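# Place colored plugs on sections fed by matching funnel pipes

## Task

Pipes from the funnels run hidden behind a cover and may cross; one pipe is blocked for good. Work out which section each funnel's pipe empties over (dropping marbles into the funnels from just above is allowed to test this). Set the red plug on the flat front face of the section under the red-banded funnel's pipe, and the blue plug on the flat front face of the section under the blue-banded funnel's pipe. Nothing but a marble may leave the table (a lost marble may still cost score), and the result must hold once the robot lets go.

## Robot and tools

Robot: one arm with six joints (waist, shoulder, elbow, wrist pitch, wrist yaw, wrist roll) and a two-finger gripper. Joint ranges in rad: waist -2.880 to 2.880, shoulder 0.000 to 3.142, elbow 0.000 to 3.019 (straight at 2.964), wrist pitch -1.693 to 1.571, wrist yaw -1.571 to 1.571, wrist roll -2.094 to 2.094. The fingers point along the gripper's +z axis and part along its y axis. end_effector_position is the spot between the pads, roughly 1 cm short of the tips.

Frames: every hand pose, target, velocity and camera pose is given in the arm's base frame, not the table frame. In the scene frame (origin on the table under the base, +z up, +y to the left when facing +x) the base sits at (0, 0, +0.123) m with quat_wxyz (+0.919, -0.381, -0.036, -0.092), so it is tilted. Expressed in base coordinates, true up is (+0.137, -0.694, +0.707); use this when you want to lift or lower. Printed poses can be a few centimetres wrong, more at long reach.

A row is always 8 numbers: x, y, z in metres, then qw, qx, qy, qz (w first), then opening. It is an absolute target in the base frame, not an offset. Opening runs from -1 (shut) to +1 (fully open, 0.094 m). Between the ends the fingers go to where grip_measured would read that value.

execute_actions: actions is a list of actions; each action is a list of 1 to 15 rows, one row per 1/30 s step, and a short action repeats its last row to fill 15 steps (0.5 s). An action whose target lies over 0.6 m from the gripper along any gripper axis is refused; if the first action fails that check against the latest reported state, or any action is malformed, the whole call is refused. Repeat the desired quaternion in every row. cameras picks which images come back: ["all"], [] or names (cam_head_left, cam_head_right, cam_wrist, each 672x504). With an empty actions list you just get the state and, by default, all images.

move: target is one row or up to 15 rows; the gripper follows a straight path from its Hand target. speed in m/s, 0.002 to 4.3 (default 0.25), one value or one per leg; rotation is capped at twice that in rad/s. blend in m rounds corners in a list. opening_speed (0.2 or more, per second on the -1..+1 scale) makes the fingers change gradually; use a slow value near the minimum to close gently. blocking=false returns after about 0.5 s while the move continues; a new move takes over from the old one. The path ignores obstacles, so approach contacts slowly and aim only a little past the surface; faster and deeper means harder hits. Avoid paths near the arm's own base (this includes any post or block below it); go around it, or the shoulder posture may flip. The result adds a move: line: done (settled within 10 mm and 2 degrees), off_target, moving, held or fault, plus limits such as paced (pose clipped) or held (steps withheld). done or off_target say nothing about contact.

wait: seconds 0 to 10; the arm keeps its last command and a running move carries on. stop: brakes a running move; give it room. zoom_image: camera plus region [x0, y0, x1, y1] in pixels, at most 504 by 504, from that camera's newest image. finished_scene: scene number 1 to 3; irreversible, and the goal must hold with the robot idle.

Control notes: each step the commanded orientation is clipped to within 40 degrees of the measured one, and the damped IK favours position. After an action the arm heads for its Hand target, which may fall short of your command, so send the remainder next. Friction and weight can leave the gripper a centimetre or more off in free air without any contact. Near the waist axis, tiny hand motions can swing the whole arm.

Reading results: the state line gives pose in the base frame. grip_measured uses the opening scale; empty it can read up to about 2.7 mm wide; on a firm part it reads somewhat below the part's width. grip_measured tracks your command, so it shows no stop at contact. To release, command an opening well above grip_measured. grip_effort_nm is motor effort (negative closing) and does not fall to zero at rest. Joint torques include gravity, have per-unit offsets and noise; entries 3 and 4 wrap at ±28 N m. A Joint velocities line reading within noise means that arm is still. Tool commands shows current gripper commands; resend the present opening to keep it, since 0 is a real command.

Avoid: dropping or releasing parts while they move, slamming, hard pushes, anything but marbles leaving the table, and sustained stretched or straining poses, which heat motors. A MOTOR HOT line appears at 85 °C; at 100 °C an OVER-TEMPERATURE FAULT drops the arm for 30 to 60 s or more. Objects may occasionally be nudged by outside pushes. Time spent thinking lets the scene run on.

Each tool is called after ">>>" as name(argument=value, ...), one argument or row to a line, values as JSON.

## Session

>>> execute_actions(
  actions=[],
  cameras=["all"],
)

Scene clock: 0.00 s.
end_effector_position=(+0.3023, +0.2906, +0.3981) grip_measured=+1.000 grip_effort_nm=n/a end_effector_quat_wxyz=(-0.357, +0.686, -0.511, -0.375)
Joint positions: [0.406 1.196 1.294 -1.247 -1.039 -1.211 0.094]
Joint velocities: within noise
Joint torques (N m): no reading
Heat: hottest elbow 35 °C.
Hand target: +0.3045, +0.2909, +0.4083; -0.366, +0.688, -0.506, -0.370
Tool commands: gripper/opening=+1.0

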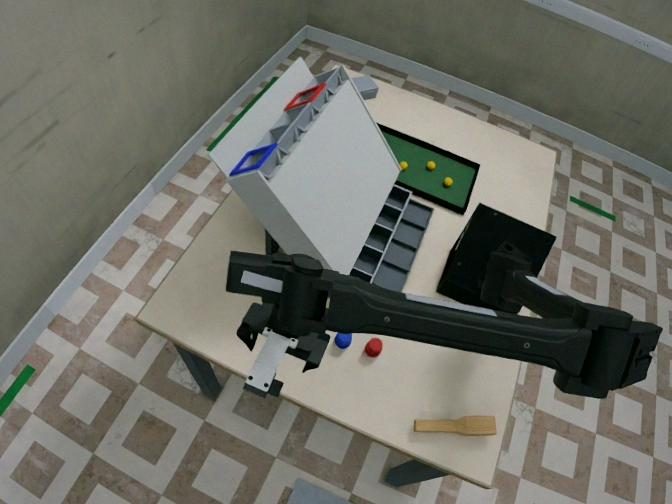

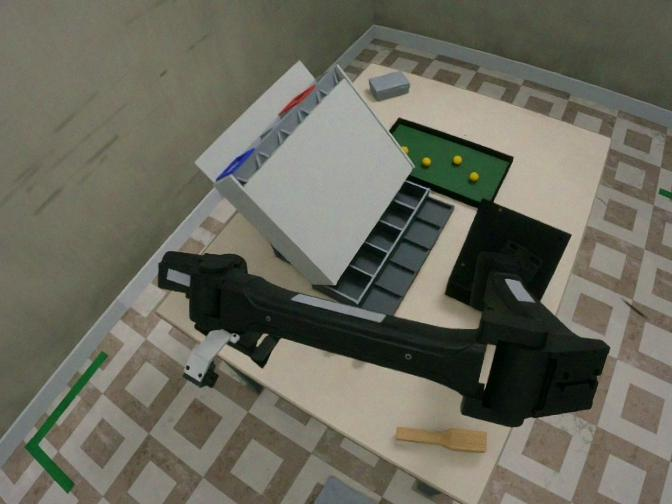

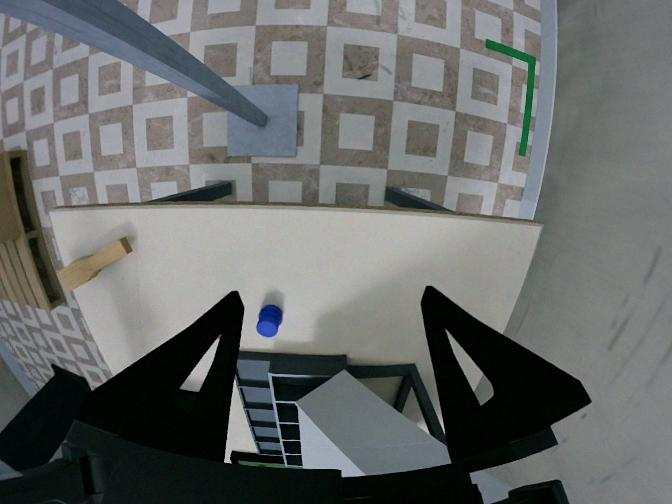

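>>> move(
  target=[
    [0.2836, 0.1023, 0.4657, 0.2031, 0.0097, 0.8970, 0.3918, 0.28],
    [0.2543, -0.0045, 0.4089, 0.2031, 0.0097, 0.8970, 0.3918, 0.28],
    [0.4365, -0.1483, 0.3035, 0.3184, 0.0608, 0.8629, 0.3872, 0.28],
    [0.5675, -0.1393, 0.2588, 0.3184, 0.0608, 0.8629, 0.3872, 0.28],
  ],
  speed=0.3,
  blend=[0.05, 0.05, 0.05, 0],
  cameras=["all"],
)

Scene clock: 82.30 s.
end_effector_position=(+0.5535, -0.1310, +0.2332) grip_measured=+0.281 grip_effort_nm=-0.100 end_effector_quat_wxyz=(+0.291, +0.072, +0.866, +0.400)
Joint positions: [-0.488 1.667 1.373 -0.918 -0.994 -0.125 0.06]
Joint torques (N m): [-9.17 -4.42 14.28 2.15 0.07 0.03]
Heat: hottest elbow 42 °C.
Hand target: +0.5659, -0.1387, +0.2592; +0.318, +0.061, +0.863, +0.388
Off the commanded pose: 0.030 m, 4 deg.
move: off_target

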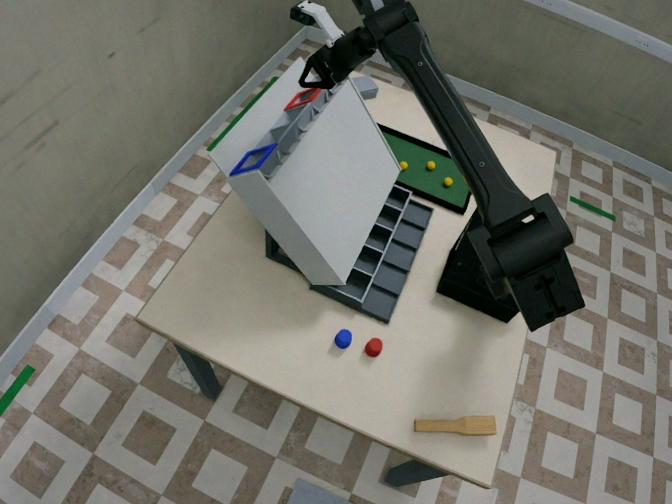

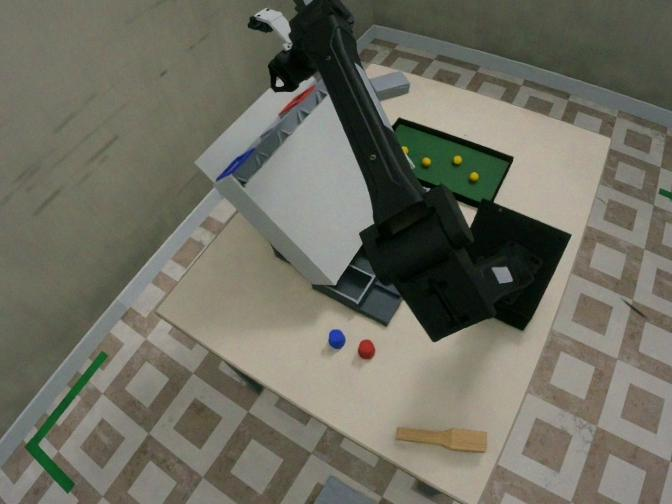

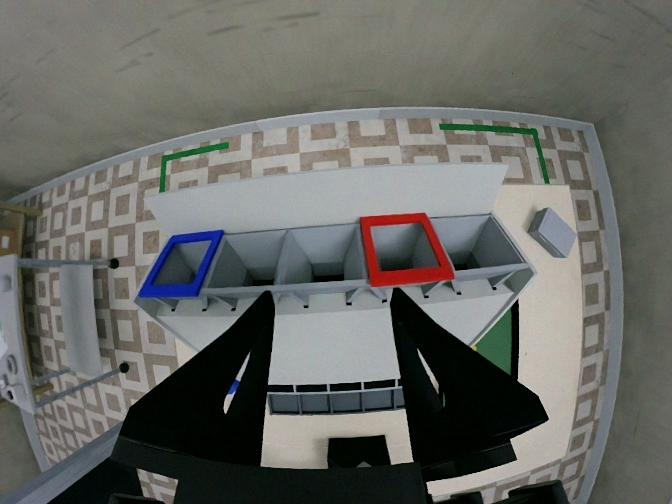

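>>> zoom_image(
  camera="cam_wrist",
  region=[130, 190, 540, 320],
)

>>> zoom_image(
  camera="cam_head_left",
  region=[220, 60, 360, 190],
)

Scaled by 1.229 from the camera's 672x504 image, which has a finer 960x720 frame.

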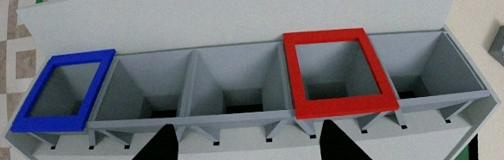

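Scaled by 3.600 from the camera's 672x504 image, which has a finer 960x720 frame.

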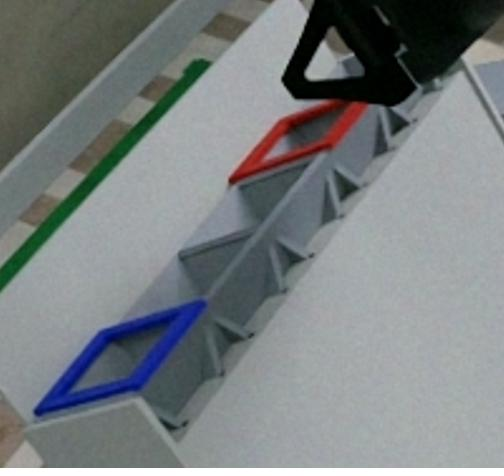

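>>> zoom_image(
  camera="cam_wrist",
  region=[130, 220, 300, 310],
)

>>> zoom_image(
  camera="cam_wrist",
  region=[280, 205, 540, 305],
)

Scaled by 2.965 from the camera's 672x504 image, which has a finer 960x720 frame.

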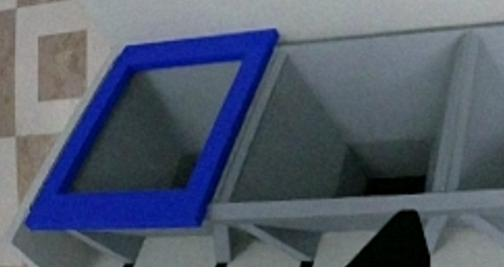

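Scaled by 1.938 from the camera's 672x504 image, which has a finer 960x720 frame.

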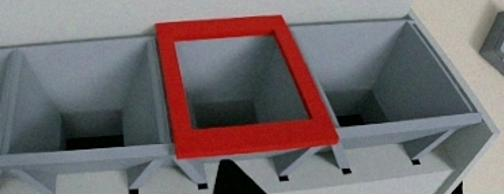

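>>> move(
  target=[0.6053, -0.1743, 0.2030, 0.2805, 0.0439, 0.8759, 0.3895, 0.28],
  speed=0.2,
  cameras=["cam_wrist"],
)

>>> zoom_image(
  camera="cam_wrist",
  region=[180, 160, 520, 330],
)

Scene clock: 112.33 s.
end_effector_position=(+0.5968, -0.1591, +0.1774) grip_measured=+0.281 grip_effort_nm=-0.105 end_effector_quat_wxyz=(+0.256, +0.055, +0.877, +0.402)
Joint positions: [-0.493 1.891 1.558 -1.032 -0.98 -0.258 0.06]
Joint torques (N m): [-11.81 -7 14.38 0.64 -0.12 -0.22]
Heat: hottest elbow 48 °C.
Hand target: +0.6040, -0.1736, +0.2031; +0.281, +0.044, +0.876, +0.389
Off the commanded pose: 0.031 m, 3 deg.
move: off_target
Images, in order (width x height): cam_wrist 672x504.

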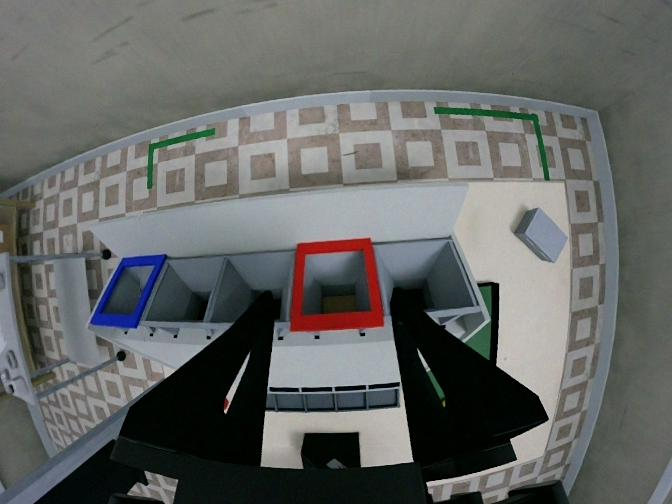

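Scaled by 1.482 from the camera's 672x504 image, which has a finer 960x720 frame.

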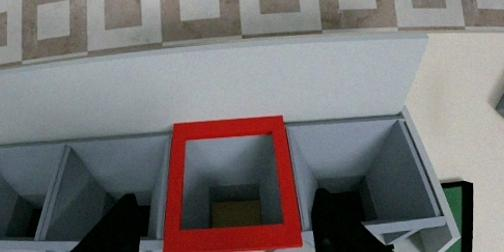

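>>> move(
  target=[
    [0.5475, -0.1909, 0.1837, 0.3184, 0.0608, 0.8629, 0.3872, 0.28],
    [0.4545, -0.2312, -0.0359, 0.0924, 0.0540, 0.9215, 0.3728, 0.28],
    [0.3318, -0.2054, -0.2555, -0.0919, 0.0448, 0.9225, 0.3715, 0.28],
  ],
  speed=0.3,
  blend=[0.05, 0.05, 0],
  cameras=["cam_wrist"],
)

>>> zoom_image(
  camera="cam_wrist",
  region=[220, 140, 460, 360],
)

Scene clock: 125.00 s.
end_effector_position=(+0.3128, -0.1825, -0.2575) grip_measured=+0.281 grip_effort_nm=-0.110 end_effector_quat_wxyz=(-0.120, +0.053, +0.912, +0.389)
Joint positions: [-0.728 2.591 1.368 -1.091 -0.435 -0.783 0.06]
Joint torques (N m): [-8.64 -12.51 11.66 0.59 0.08 -0.23]
Heat: hottest elbow 49 °C.
Hand target: +0.3313, -0.2052, -0.2544; -0.092, +0.045, +0.923, +0.371
Off the commanded pose: 0.030 m, 4 deg.
move: off_target; blend cut to 0.0311 m at target 1
Images, in order (width x height): cam_wrist 672x504.

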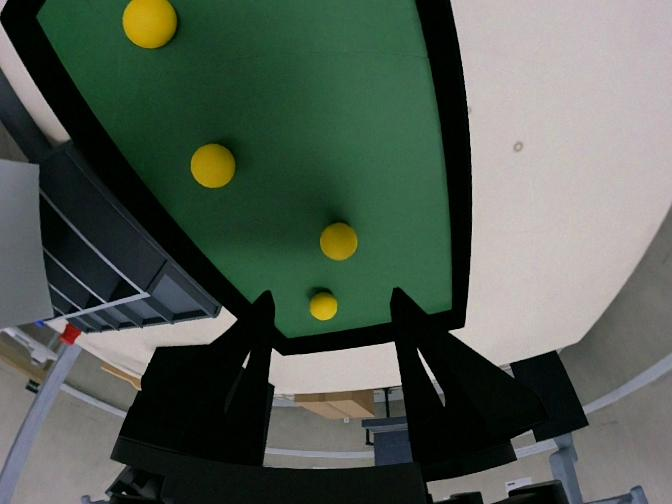

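Scaled by 2.100 from the camera's 672x504 image, which has a finer 960x720 frame.

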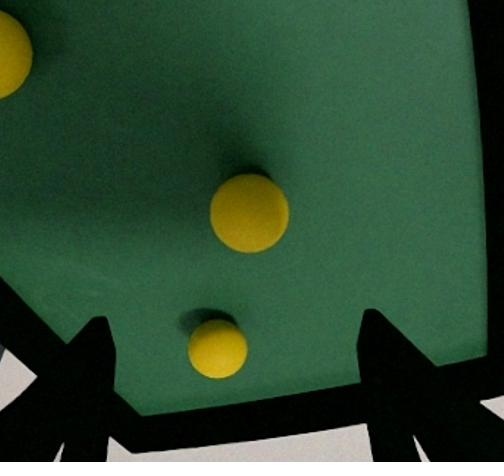

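>>> move(
  target=[
    [0.2984, -0.1401, -0.3052, -0.0919, 0.0448, 0.9225, 0.3715, 0.28],
    [0.2984, -0.1401, -0.3052, -0.0919, 0.0448, 0.9225, 0.3715, -0.6],
  ],
  speed=0.1,
  opening_speed=0.8,
  cameras=["cam_wrist"],
)

Scene clock: 139.40 s.
end_effector_position=(+0.2953, -0.1417, -0.3019) grip_measured=-0.520 grip_effort_nm=-1.023 end_effector_quat_wxyz=(-0.093, +0.043, +0.922, +0.374)
Joint positions: [-0.686 2.642 1.26 -0.852 -0.47 -0.757 0.023]
Joint torques (N m): [-6.95 -10.87 7.61 0.7 -0.11 0.02]
Heat: hottest elbow 48 °C.
Hand target: +0.2983, -0.1400, -0.3052; -0.092, +0.045, +0.923, +0.372
Off the commanded pose: 0.005 m, 0 deg.
move: done
Images, in order (width x height): cam_wrist 672x504.

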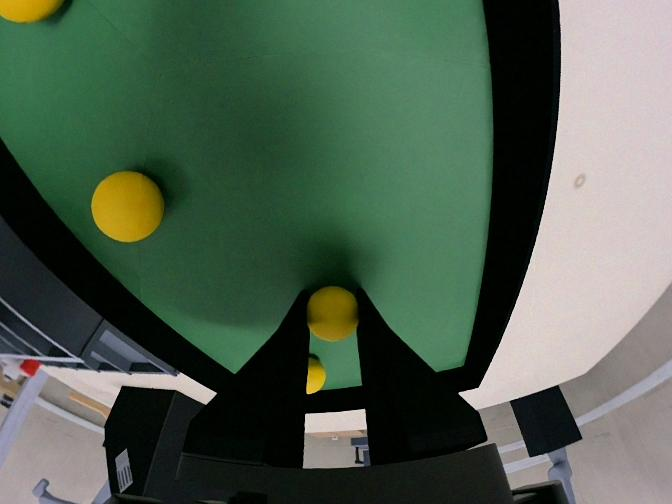

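>>> move(
  target=[
    [0.3222, -0.2615, -0.1815, -0.0919, 0.0448, 0.9225, 0.3715, -0.6],
    [0.5029, -0.2720, 0.0845, 0.2805, 0.0439, 0.8759, 0.3895, -0.6],
    [0.6105, -0.1985, 0.1217, 0.3184, 0.0608, 0.8629, 0.3872, -0.6],
    [0.6186, -0.1623, 0.0921, 0.3184, 0.0608, 0.8629, 0.3872, -0.6],
    [0.6186, -0.1623, 0.0921, 0.3184, 0.0608, 0.8629, 0.3872, 0.0],
    [0.6105, -0.1985, 0.1217, 0.3184, 0.0608, 0.8629, 0.3872, 0.0],
    [0.5475, -0.1909, 0.1837, 0.3184, 0.0608, 0.8629, 0.3872, 0.0],
    [0.4545, -0.2312, -0.0359, 0.0924, 0.0540, 0.9215, 0.3728, 0.0],
    [0.3861, -0.1512, -0.2128, -0.0919, 0.0448, 0.9225, 0.3715, 0.28],
  ],
  speed=[0.28, 0.3, 0.28, 0.2, 0.2, 0.25, 0.3, 0.3, 0.28],
  blend=[0.05, 0.05, 0.02, 0, 0, 0.02, 0.05, 0.05, 0],
  cameras=["all"],
)

>>> zoom_image(
  camera="cam_head_left",
  region=[310, 170, 450, 330],
)

Scene clock: 181.53 s.
end_effector_position=(+0.3727, -0.1435, -0.2166) grip_measured=+0.278 grip_effort_nm=0.056 end_effector_quat_wxyz=(-0.105, +0.046, +0.916, +0.383)
Joint positions: [-0.586 2.491 1.355 -1.09 -0.531 -0.67 0.06]
Joint torques (N m): [-9 -11.63 9.52 0.68 0.12 0.02]
Heat: hottest elbow 43 °C.
Hand target: +0.3859, -0.1511, -0.2125; -0.092, +0.045, +0.923, +0.372
Off the commanded pose: 0.016 m, 2 deg.
move: off_target; blend cut to 0.0444 m at target 7; target 5's new opening was sent with the hand 0.012 m and 2 deg from that target; target 9's new opening was sent with the hand 0.016 m and 2 deg from that target

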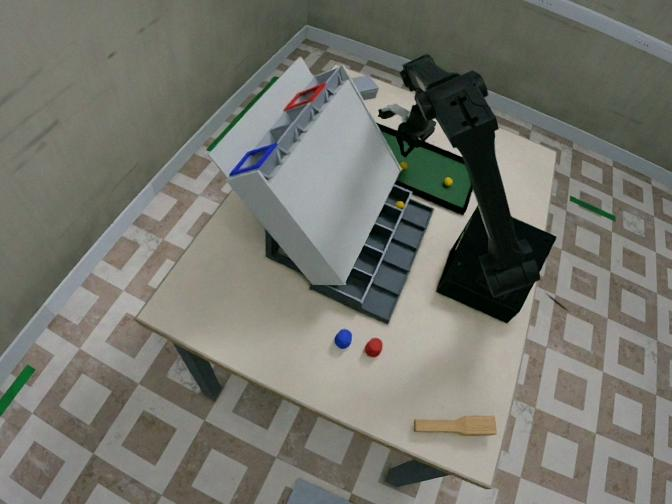

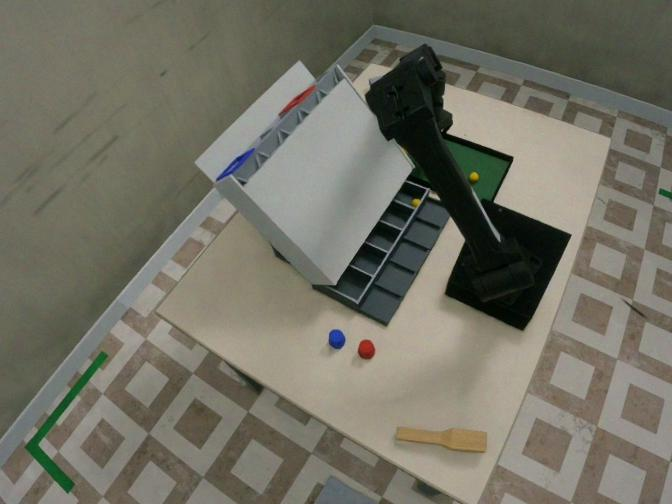

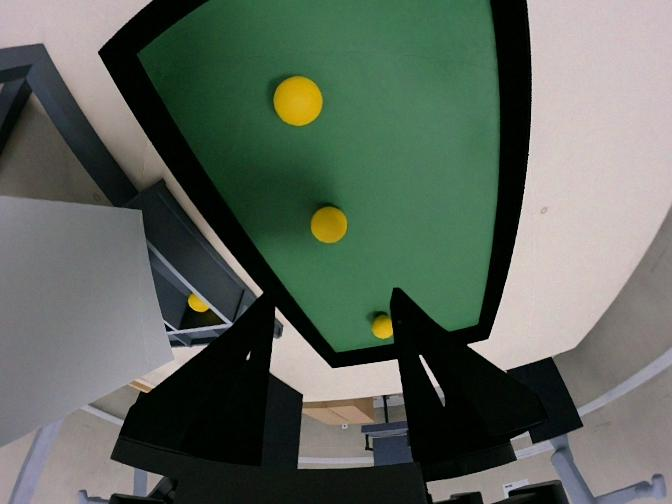

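Scaled by 3.150 from the camera's 672x504 image, which has a finer 960x720 frame.

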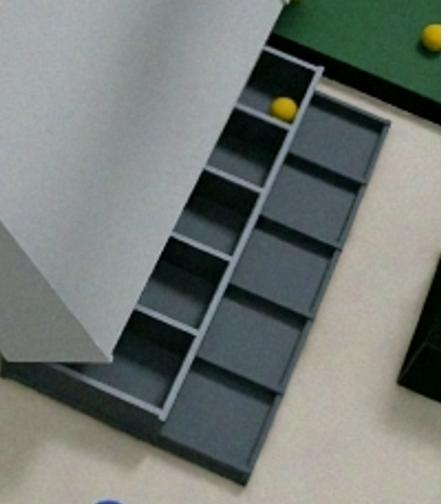

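>>> move(
  target=[
    [0.3703, -0.0901, -0.2700, -0.0919, 0.0448, 0.9225, 0.3715, 0.28],
    [0.3703, -0.0901, -0.2700, -0.0919, 0.0448, 0.9225, 0.3715, -0.6],
  ],
  speed=0.1,
  opening_speed=0.8,
  cameras=["cam_wrist"],
)

Scene clock: 195.70 s.
end_effector_position=(+0.3675, -0.0920, -0.2670) grip_measured=-0.521 grip_effort_nm=-1.023 end_effector_quat_wxyz=(-0.094, +0.043, +0.922, +0.374)
Joint positions: [-0.495 2.56 1.281 -0.866 -0.578 -0.577 0.023]
Joint torques (N m): [-9.05 -10.29 7.17 0.76 -0.1 0.03]
Heat: hottest elbow 43 °C.
Hand target: +0.3703, -0.0901, -0.2700; -0.092, +0.045, +0.923, +0.372
Off the commanded pose: 0.005 m, 0 deg.
move: done
Images, in order (width x height): cam_wrist 672x504.

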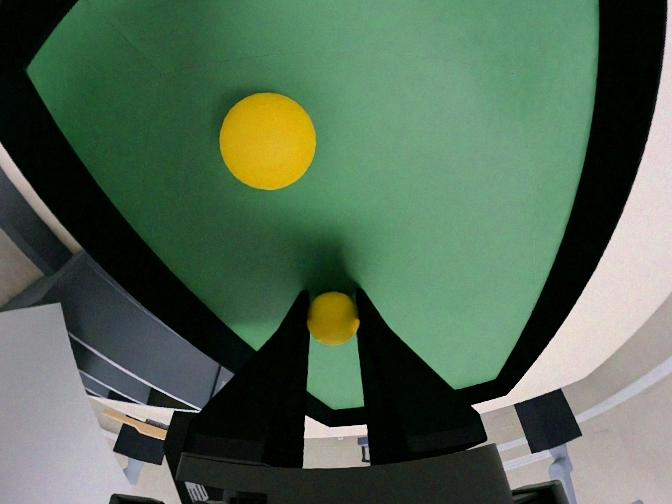

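>>> move(
  target=[
    [0.3941, -0.2115, -0.1463, -0.0919, 0.0448, 0.9225, 0.3715, -0.6],
    [0.5029, -0.2720, 0.0845, 0.2805, 0.0439, 0.8759, 0.3895, -0.6],
    [0.5896, -0.0967, 0.2256, 0.3184, 0.0608, 0.8629, 0.3872, -0.6],
    [0.5953, -0.0631, 0.1939, 0.3184, 0.0608, 0.8629, 0.3872, -0.6],
    [0.5953, -0.0631, 0.1939, 0.3184, 0.0608, 0.8629, 0.3872, 0.0],
    [0.5896, -0.0967, 0.2256, 0.3184, 0.0608, 0.8629, 0.3872, 0.0],
    [0.5432, -0.1701, 0.2049, 0.3184, 0.0608, 0.8629, 0.3872, 0.0],
    [0.4545, -0.2312, -0.0359, 0.0924, 0.0540, 0.9215, 0.3728, 0.0],
    [0.4674, -0.1447, -0.2220, -0.0919, 0.0448, 0.9225, 0.3715, 0.28],
  ],
  speed=[0.28, 0.3, 0.28, 0.2, 0.2, 0.25, 0.3, 0.3, 0.28],
  blend=[0.05, 0.05, 0.02, 0, 0, 0.02, 0.05, 0.05, 0],
  cameras=["all"],
)

>>> zoom_image(
  camera="cam_head_left",
  region=[310, 170, 450, 330],
)

Scene clock: 230.03 s.
end_effector_position=(+0.4471, -0.1334, -0.2312) grip_measured=+0.278 grip_effort_nm=0.051 end_effector_quat_wxyz=(-0.107, +0.045, +0.917, +0.382)
Joint positions: [-0.493 2.588 1.574 -1.164 -0.582 -0.581 0.06]
Joint torques (N m): [-11.05 -12.75 11.74 -0.27 0.14 0.02]
Heat: hottest elbow 42 °C.
Hand target: +0.4669, -0.1445, -0.2214; -0.092, +0.045, +0.923, +0.372
Off the commanded pose: 0.025 m, 2 deg.
move: off_target; blend cut to 0.0446 m at target 7; target 9's new opening was sent with the hand 0.025 m and 2 deg from that target

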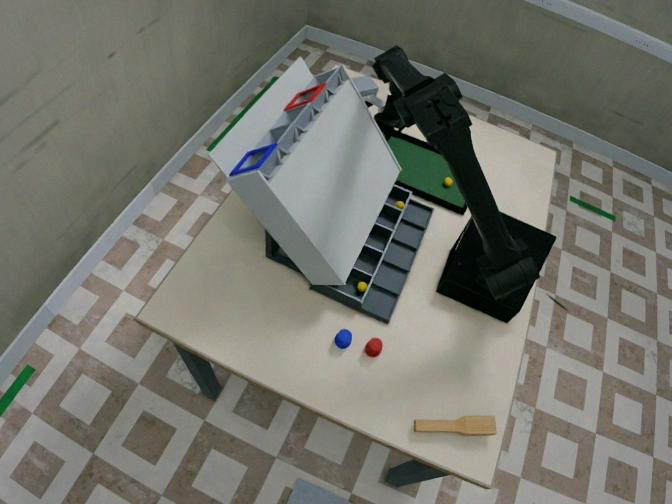

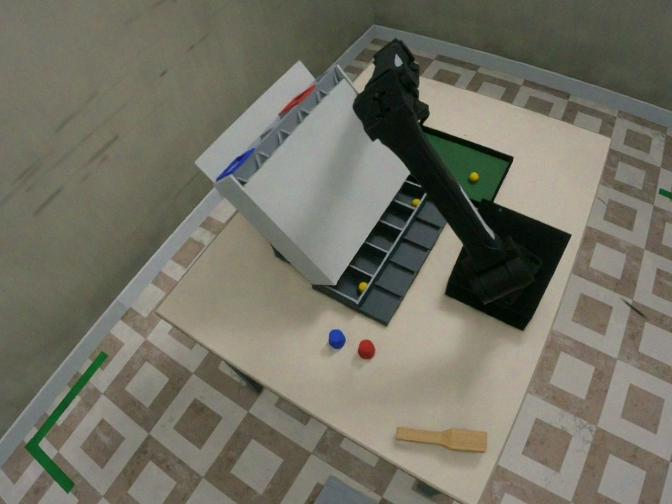

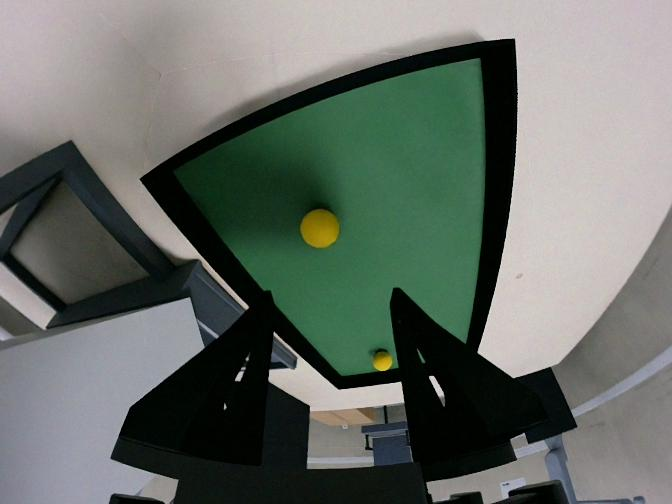

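Scaled by 3.150 from the camera's 672x504 image, which has a finer 960x720 frame.

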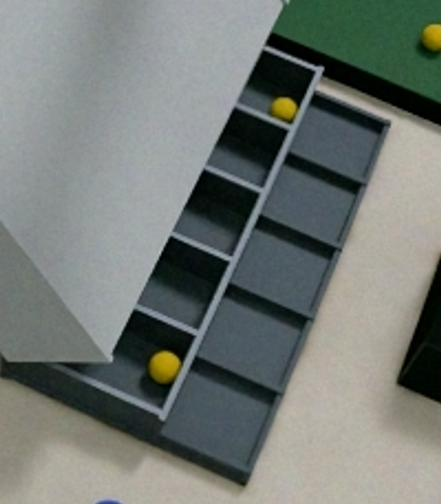

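>>> move(
  target=[
    [0.4444, -0.0805, -0.2749, -0.0919, 0.0448, 0.9225, 0.3715, 0.28],
    [0.4444, -0.0805, -0.2749, -0.0919, 0.0448, 0.9225, 0.3715, -0.6],
  ],
  speed=0.1,
  opening_speed=0.8,
  cameras=["cam_wrist"],
)

Scene clock: 240.47 s.
end_effector_position=(+0.4420, -0.0838, -0.2715) grip_measured=-0.520 grip_effort_nm=-1.018 end_effector_quat_wxyz=(-0.093, +0.043, +0.922, +0.373)
Joint positions: [-0.411 2.621 1.486 -0.957 -0.622 -0.488 0.023]
Joint torques (N m): [-10.64 -11.16 7.51 0.73 -0.09 0.03]
Heat: hottest elbow 42 °C.
Hand target: +0.4445, -0.0806, -0.2748; -0.092, +0.045, +0.923, +0.372
Off the commanded pose: 0.005 m, 0 deg.
move: done
Images, in order (width x height): cam_wrist 672x504.

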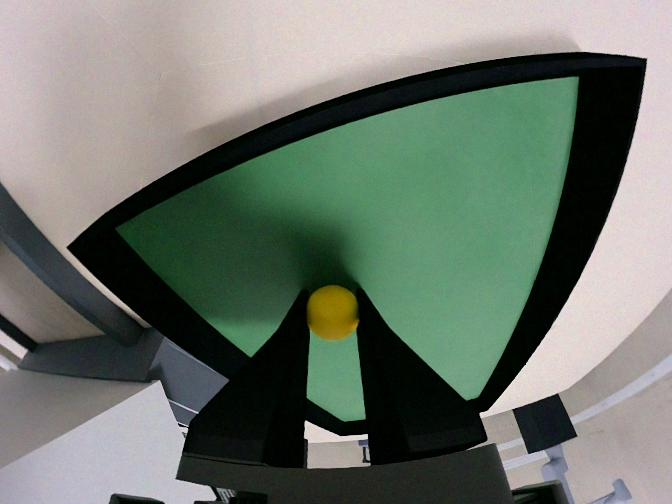

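>>> move(
  target=[
    [0.4682, -0.2019, -0.1512, -0.0919, 0.0448, 0.9225, 0.3715, -0.6],
    [0.5029, -0.2720, 0.0845, 0.2805, 0.0439, 0.8759, 0.3895, -0.6],
    [0.5809, -0.0544, 0.2829, 0.3184, 0.0608, 0.8629, 0.3872, -0.6],
    [0.5852, -0.0139, 0.2441, 0.3184, 0.0608, 0.8629, 0.3872, -0.6],
    [0.5852, -0.0139, 0.2441, 0.3184, 0.0608, 0.8629, 0.3872, 0.0],
    [0.5809, -0.0544, 0.2829, 0.3184, 0.0608, 0.8629, 0.3872, 0.0],
    [0.5362, -0.1355, 0.2403, 0.3184, 0.0608, 0.8629, 0.3872, 0.0],
    [0.4545, -0.2312, -0.0359, 0.0924, 0.0540, 0.9215, 0.3728, 0.0],
    [0.2435, -0.1928, -0.2261, -0.0919, 0.0448, 0.9225, 0.3715, 0.28],
  ],
  speed=[0.28, 0.3, 0.28, 0.2, 0.2, 0.25, 0.3, 0.3, 0.28],
  blend=[0.05, 0.05, 0.02, 0, 0, 0.02, 0.05, 0.05, 0],
  cameras=["all"],
)

>>> zoom_image(
  camera="cam_head_left",
  region=[310, 170, 450, 330],
)

Scene clock: 278.97 s.
end_effector_position=(+0.2383, -0.1842, -0.2255) grip_measured=+0.278 grip_effort_nm=0.061 end_effector_quat_wxyz=(-0.104, +0.052, +0.917, +0.381)
Joint positions: [-0.857 2.459 1.143 -1 -0.357 -0.886 0.06]
Joint torques (N m): [-6.18 -10.34 9.1 0.7 0.08 -0.22]
Heat: hottest elbow 42 °C.
Hand target: +0.2436, -0.1929, -0.2259; -0.092, +0.045, +0.923, +0.371
Off the commanded pose: 0.010 m, 2 deg.
move: done; target 5's new opening was sent with the hand 0.011 m and 2 deg from that target

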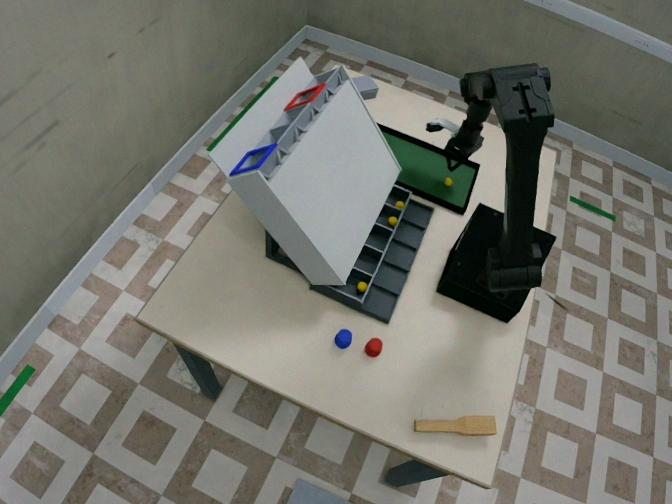

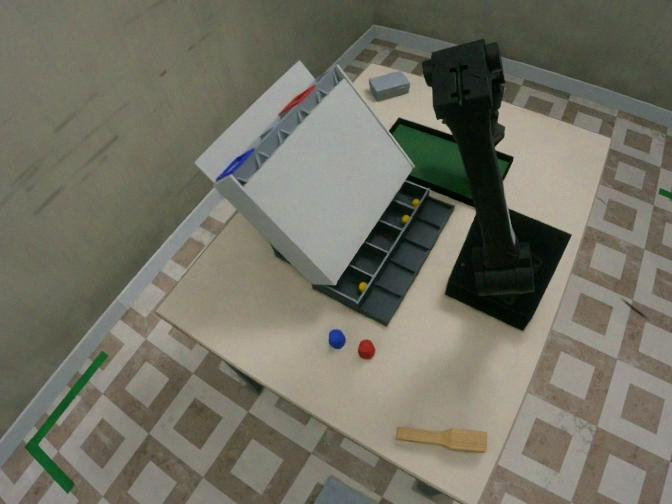

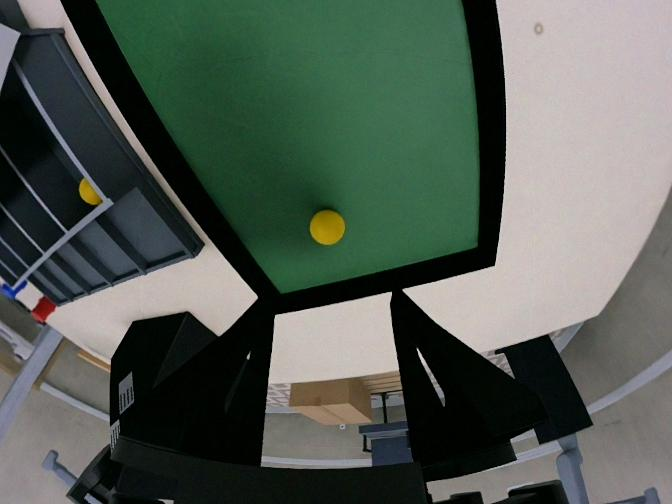

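Scaled by 3.150 from the camera's 672x504 image, which has a finer 960x720 frame.

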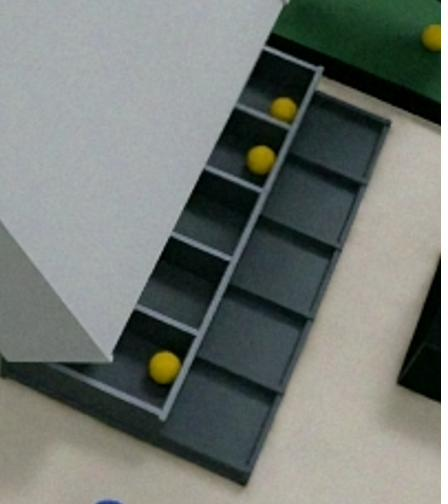

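>>> move(
  target=[
    [0.2341, -0.1272, -0.2802, -0.0919, 0.0448, 0.9225, 0.3715, 0.28],
    [0.2341, -0.1272, -0.2802, -0.0919, 0.0448, 0.9225, 0.3715, -0.6],
  ],
  speed=0.1,
  opening_speed=0.8,
  cameras=["cam_wrist"],
)

Scene clock: 289.27 s.
end_effector_position=(+0.2317, -0.1279, -0.2768) grip_measured=-0.521 grip_effort_nm=-1.023 end_effector_quat_wxyz=(-0.093, +0.042, +0.922, +0.375)
Joint positions: [-0.769 2.561 1.063 -0.769 -0.417 -0.831 0.023]
Joint torques (N m): [-5.66 -9.47 7.1 0.77 -0.12 0.02]
Heat: hottest elbow 42 °C.
Hand target: +0.2340, -0.1272, -0.2801; -0.092, +0.045, +0.923, +0.372
Off the commanded pose: 0.004 m, 1 deg.
move: done
Images, in order (width x height): cam_wrist 672x504.

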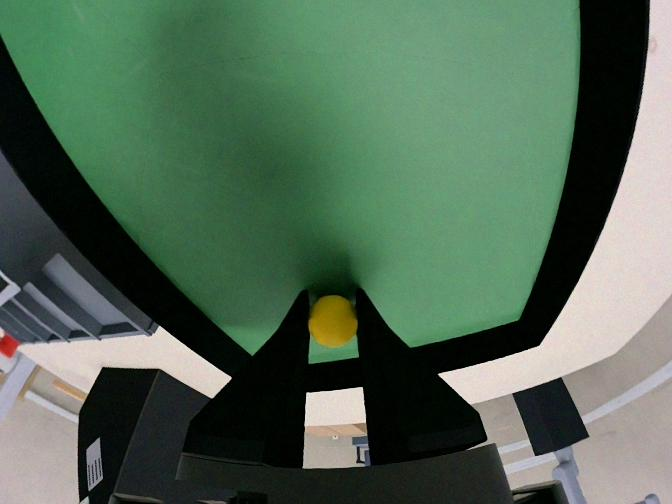

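>>> move(
  target=[
    [0.2579, -0.2486, -0.1565, -0.0919, 0.0448, 0.9225, 0.3715, -0.6],
    [0.5029, -0.2720, 0.0845, 0.2805, 0.0439, 0.8759, 0.3895, -0.6],
    [0.5707, -0.0045, 0.3338, 0.3184, 0.0608, 0.8629, 0.3872, -0.6],
    [0.5750, 0.0360, 0.2950, 0.3184, 0.0608, 0.8629, 0.3872, -0.6],
  ],
  speed=[0.28, 0.3, 0.28, 0.15],
  blend=[0.05, 0.05, 0.01, 0],
  cameras=["cam_wrist"],
)

Scene clock: 305.03 s.
end_effector_position=(+0.5698, +0.0356, +0.2883) grip_measured=-0.523 grip_effort_nm=-1.057 end_effector_quat_wxyz=(+0.308, +0.061, +0.867, +0.387)
Joint positions: [-0.154 1.472 1.25 -0.595 -0.797 0.318 0.022]
Joint torques (N m): [-9.05 -3.96 10.18 2.26 0.46 0.04]
Heat: hottest elbow 42 °C.
Hand target: +0.5748, +0.0359, +0.2951; +0.318, +0.061, +0.863, +0.387
Off the commanded pose: 0.008 m, 1 deg.
move: done
Images, in order (width x height): cam_wrist 672x504.

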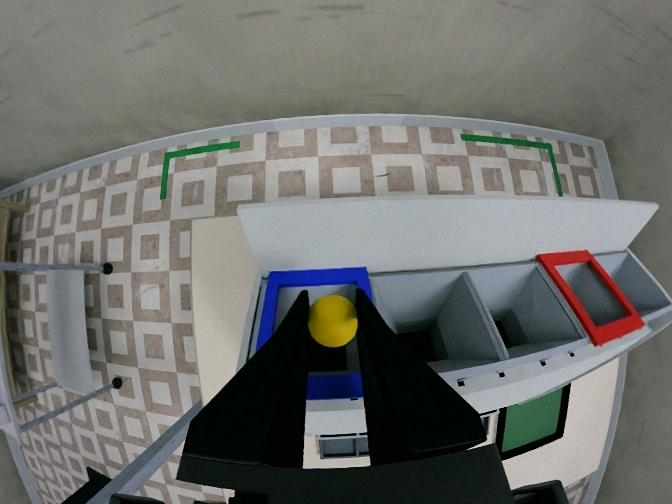

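>>> move(
  target=[
    [0.5737, 0.0422, 0.3014, 0.3184, 0.0608, 0.8629, 0.3872, -0.6],
    [0.5737, 0.0422, 0.3014, 0.3184, 0.0608, 0.8629, 0.3872, -0.2],
    [0.5694, 0.0017, 0.3402, 0.3184, 0.0608, 0.8629, 0.3872, -0.2],
    [0.5066, -0.0910, 0.3038, 0.3184, 0.0608, 0.8629, 0.3872, -0.2],
    [0.2299, 0.2322, 0.2358, 0.0842, -0.0415, 0.9158, 0.3897, 0.6],
  ],
  speed=[0.05, 0.1, 0.2, 0.28, 0.28],
  blend=[0, 0, 0.02, 0.05, 0],
  cameras=["all"],
)

>>> zoom_image(
  camera="cam_head_left",
  region=[310, 170, 450, 330],
)

Scene clock: 339.10 s.
end_effector_position=(+0.2278, +0.2318, +0.2311) grip_measured=+0.598 grip_effort_nm=0.056 end_effector_quat_wxyz=(+0.074, -0.044, +0.919, +0.386)
Joint positions: [0.48 0.837 0.722 -0.908 -0.627 0.566 0.075]
Joint torques (N m): [-2.96 -3.19 7.91 1.25 0.42 0.03]
Heat: hottest elbow 43 °C.
Hand target: +0.2298, +0.2321, +0.2358; +0.084, -0.042, +0.916, +0.390
Off the commanded pose: 0.005 m, 1 deg.
move: done; target 2's new opening was sent with the hand 0.015 m and 2 deg from that target

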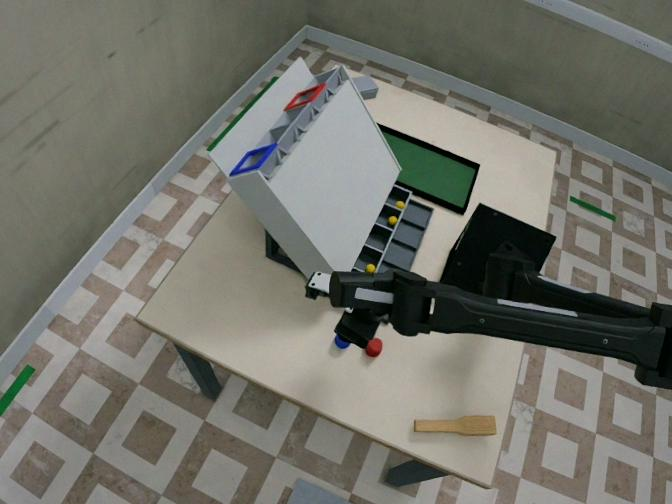

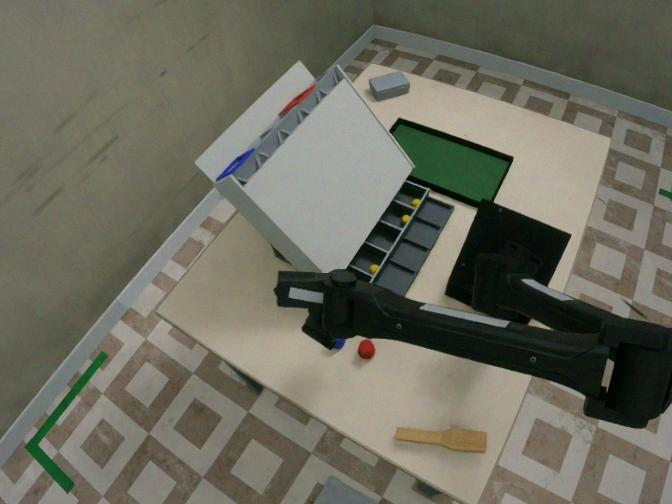

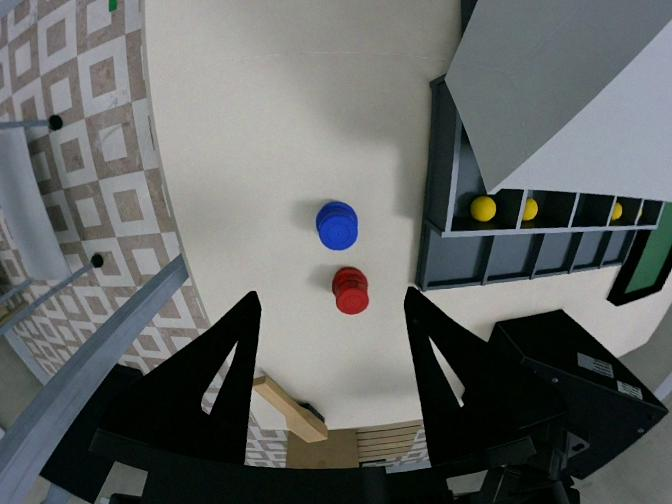

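Scaled by 3.150 from the camera's 672x504 image, which has a finer 960x720 frame.

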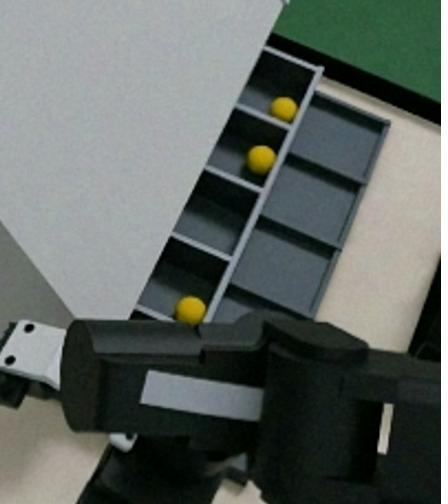

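>>> zoom_image(
  camera="cam_wrist",
  region=[280, 170, 430, 330],
)

Scaled by 3.150 from the camera's 672x504 image, which has a finer 960x720 frame.

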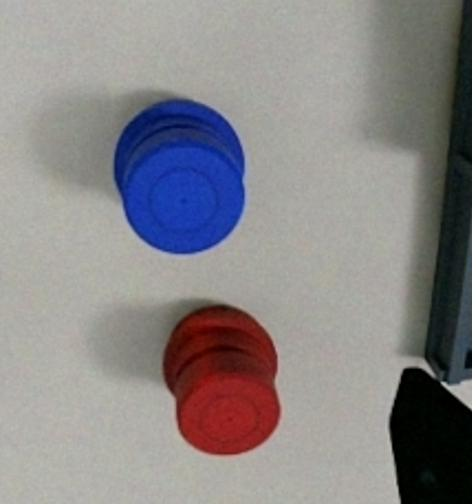

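>>> move(
  target=[0.2407, 0.2837, 0.1782, 0.0842, -0.0415, 0.9158, 0.3897, 0.6],
  speed=0.12,
  cameras=["cam_wrist"],
)

>>> zoom_image(
  camera="cam_wrist",
  region=[240, 200, 430, 360],
)

Scene clock: 358.33 s.
end_effector_position=(+0.2395, +0.2803, +0.1760) grip_measured=+0.598 grip_effort_nm=0.061 end_effector_quat_wxyz=(+0.081, -0.043, +0.918, +0.386)
Joint positions: [0.623 0.977 0.634 -0.589 -0.54 0.711 0.075]
Joint torques (N m): [-3.14 -3.78 6.86 1.24 0.47 0.02]
Heat: hottest elbow 42 °C.
Hand target: +0.2408, +0.2836, +0.1784; +0.084, -0.042, +0.916, +0.390
Off the commanded pose: 0.004 m, 1 deg.
move: done
Images, in order (width x height): cam_wrist 672x504.

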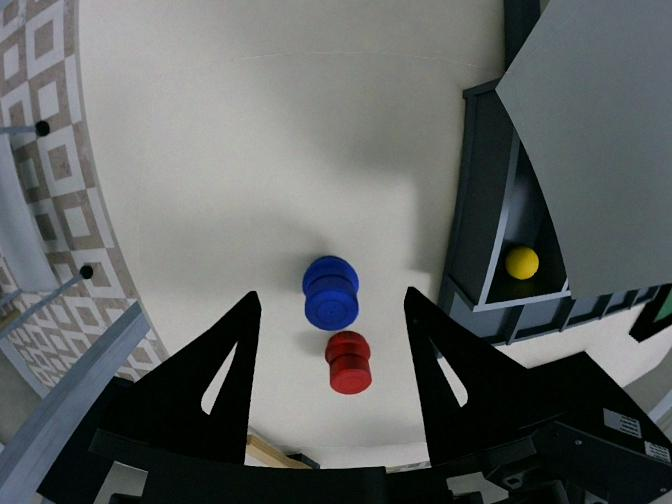

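Scaled by 2.653 from the camera's 672x504 image, which has a finer 960x720 frame.

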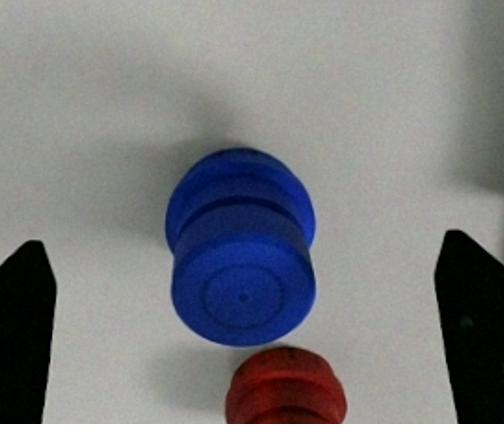

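>>> move(
  target=[
    [0.2329, 0.3061, 0.1550, 0.0842, -0.0415, 0.9158, 0.3897, 0.6],
    [0.2329, 0.3061, 0.1550, 0.0842, -0.0415, 0.9158, 0.3897, -0.35],
    [0.2470, 0.2343, 0.2282, 0.0842, -0.0415, 0.9158, 0.3897, -0.35],
  ],
  speed=[0.06, 0.1, 0.15],
  opening_speed=0.7,
  cameras=["cam_wrist"],
)

Scene clock: 376.53 s.
end_effector_position=(+0.2396, +0.2330, +0.2105) grip_measured=-0.346 grip_effort_nm=-0.247 end_effector_quat_wxyz=(+0.069, -0.033, +0.920, +0.384)
Joint positions: [0.464 0.889 0.695 -0.845 -0.632 0.569 0.031]
Joint torques (N m): [-3.9 -2.9 10.82 0.09 0.13 -0.21]
Heat: hottest elbow 41 °C.
Hand target: +0.2467, +0.2342, +0.2281; +0.084, -0.041, +0.916, +0.390
Off the commanded pose: 0.019 m, 2 deg.
move: off_target
Images, in order (width x height): cam_wrist 672x504.

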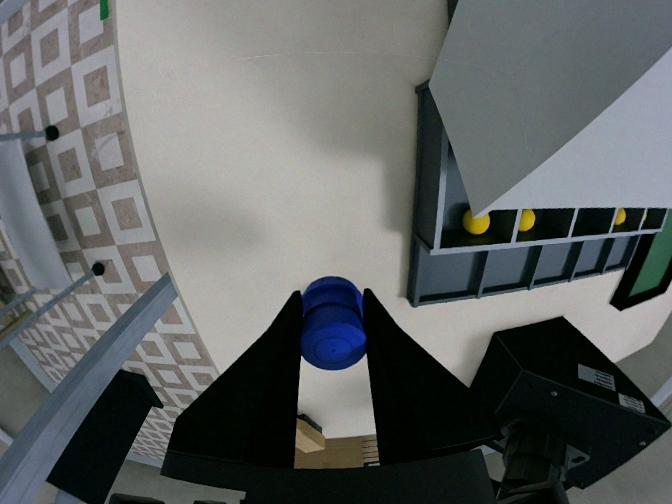

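>>> zoom_image(
  camera="cam_wrist",
  region=[250, 260, 420, 400],
)

Scaled by 2.965 from the camera's 672x504 image, which has a finer 960x720 frame.

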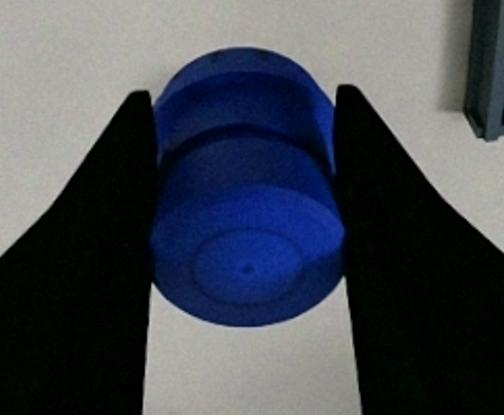

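>>> move(
  target=[
    [0.2467, 0.2342, 0.2281, 0.0842, -0.0415, 0.9158, 0.3897, -0.5],
    [0.2176, 0.1323, 0.1544, 0.0842, -0.0415, 0.9158, 0.3897, -0.5],
    [0.2179, 0.1129, 0.0504, 0.0842, -0.0415, 0.9158, 0.3897, -0.5],
  ],
  speed=[0.1, 0.2, 0.15],
  blend=[0, 0.03, 0],
  opening_speed=0.5,
  cameras=["cam_wrist"],
)

>>> zoom_image(
  camera="cam_wrist",
  region=[230, 220, 440, 380],
)

Scene clock: 400.30 s.
end_effector_position=(+0.2107, +0.1147, +0.0475) grip_measured=-0.430 grip_effort_nm=-1.057 end_effector_quat_wxyz=(+0.069, -0.034, +0.918, +0.390)
Joint positions: [-0.044 1.085 0.343 -0.732 -0.809 -0.078 0.027]
Joint torques (N m): [-3.84 0.09 8.03 1.33 -0.1 -0.22]
Heat: hottest elbow 42 °C.
Hand target: +0.2178, +0.1129, +0.0505; +0.084, -0.042, +0.916, +0.390
Off the commanded pose: 0.008 m, 2 deg.
move: done
Images, in order (width x height): cam_wrist 672x504.

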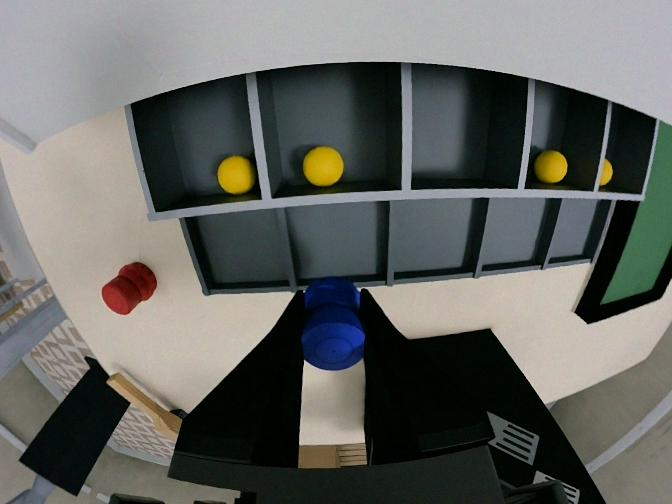

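Scaled by 2.400 from the camera's 672x504 image, which has a finer 960x720 frame.

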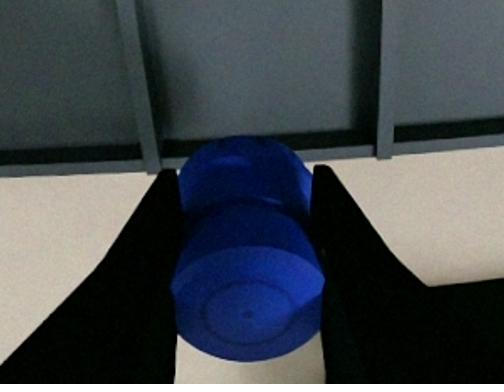

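>>> move(
  target=[0.2177, 0.1294, 0.0285, 0.0842, -0.0415, 0.9158, 0.3897, -0.5],
  speed=0.06,
  cameras=["cam_wrist"],
)

>>> zoom_image(
  camera="cam_wrist",
  region=[230, 180, 440, 380],
)

Scene clock: 410.60 s.
end_effector_position=(+0.2150, +0.1279, +0.0286) grip_measured=-0.430 grip_effort_nm=-1.062 end_effector_quat_wxyz=(+0.082, -0.042, +0.916, +0.391)
Joint positions: [0.021 1.143 0.301 -0.537 -0.804 0.012 0.027]
Joint torques (N m): [-2.67 0.03 6.93 1.37 0.23 0.02]
Heat: hottest elbow 41 °C.
Hand target: +0.2176, +0.1293, +0.0286; +0.084, -0.042, +0.916, +0.390
Off the commanded pose: 0.003 m, 0 deg.
move: done
Images, in order (width x height): cam_wrist 672x504.

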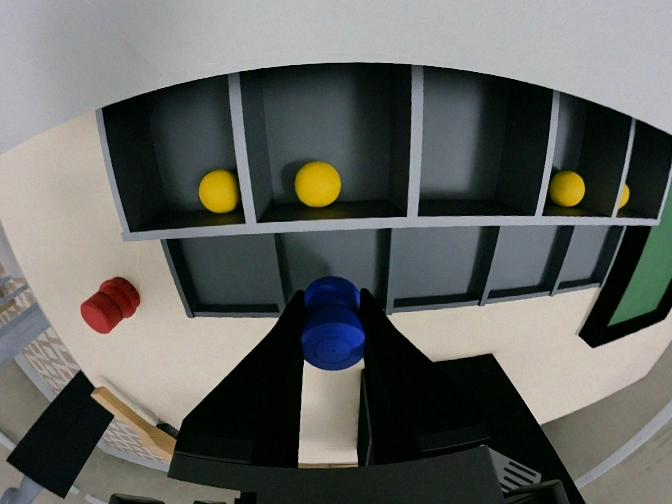

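Scaled by 2.400 from the camera's 672x504 image, which has a finer 960x720 frame.

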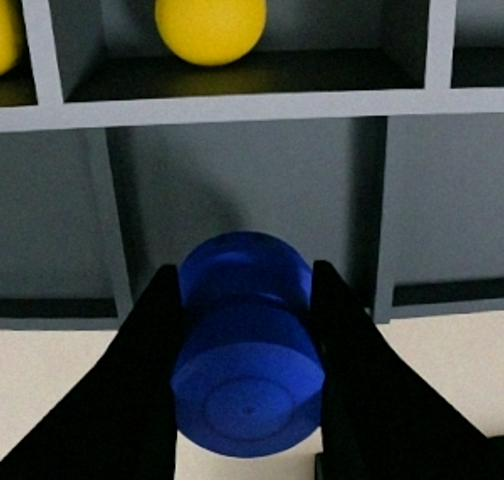

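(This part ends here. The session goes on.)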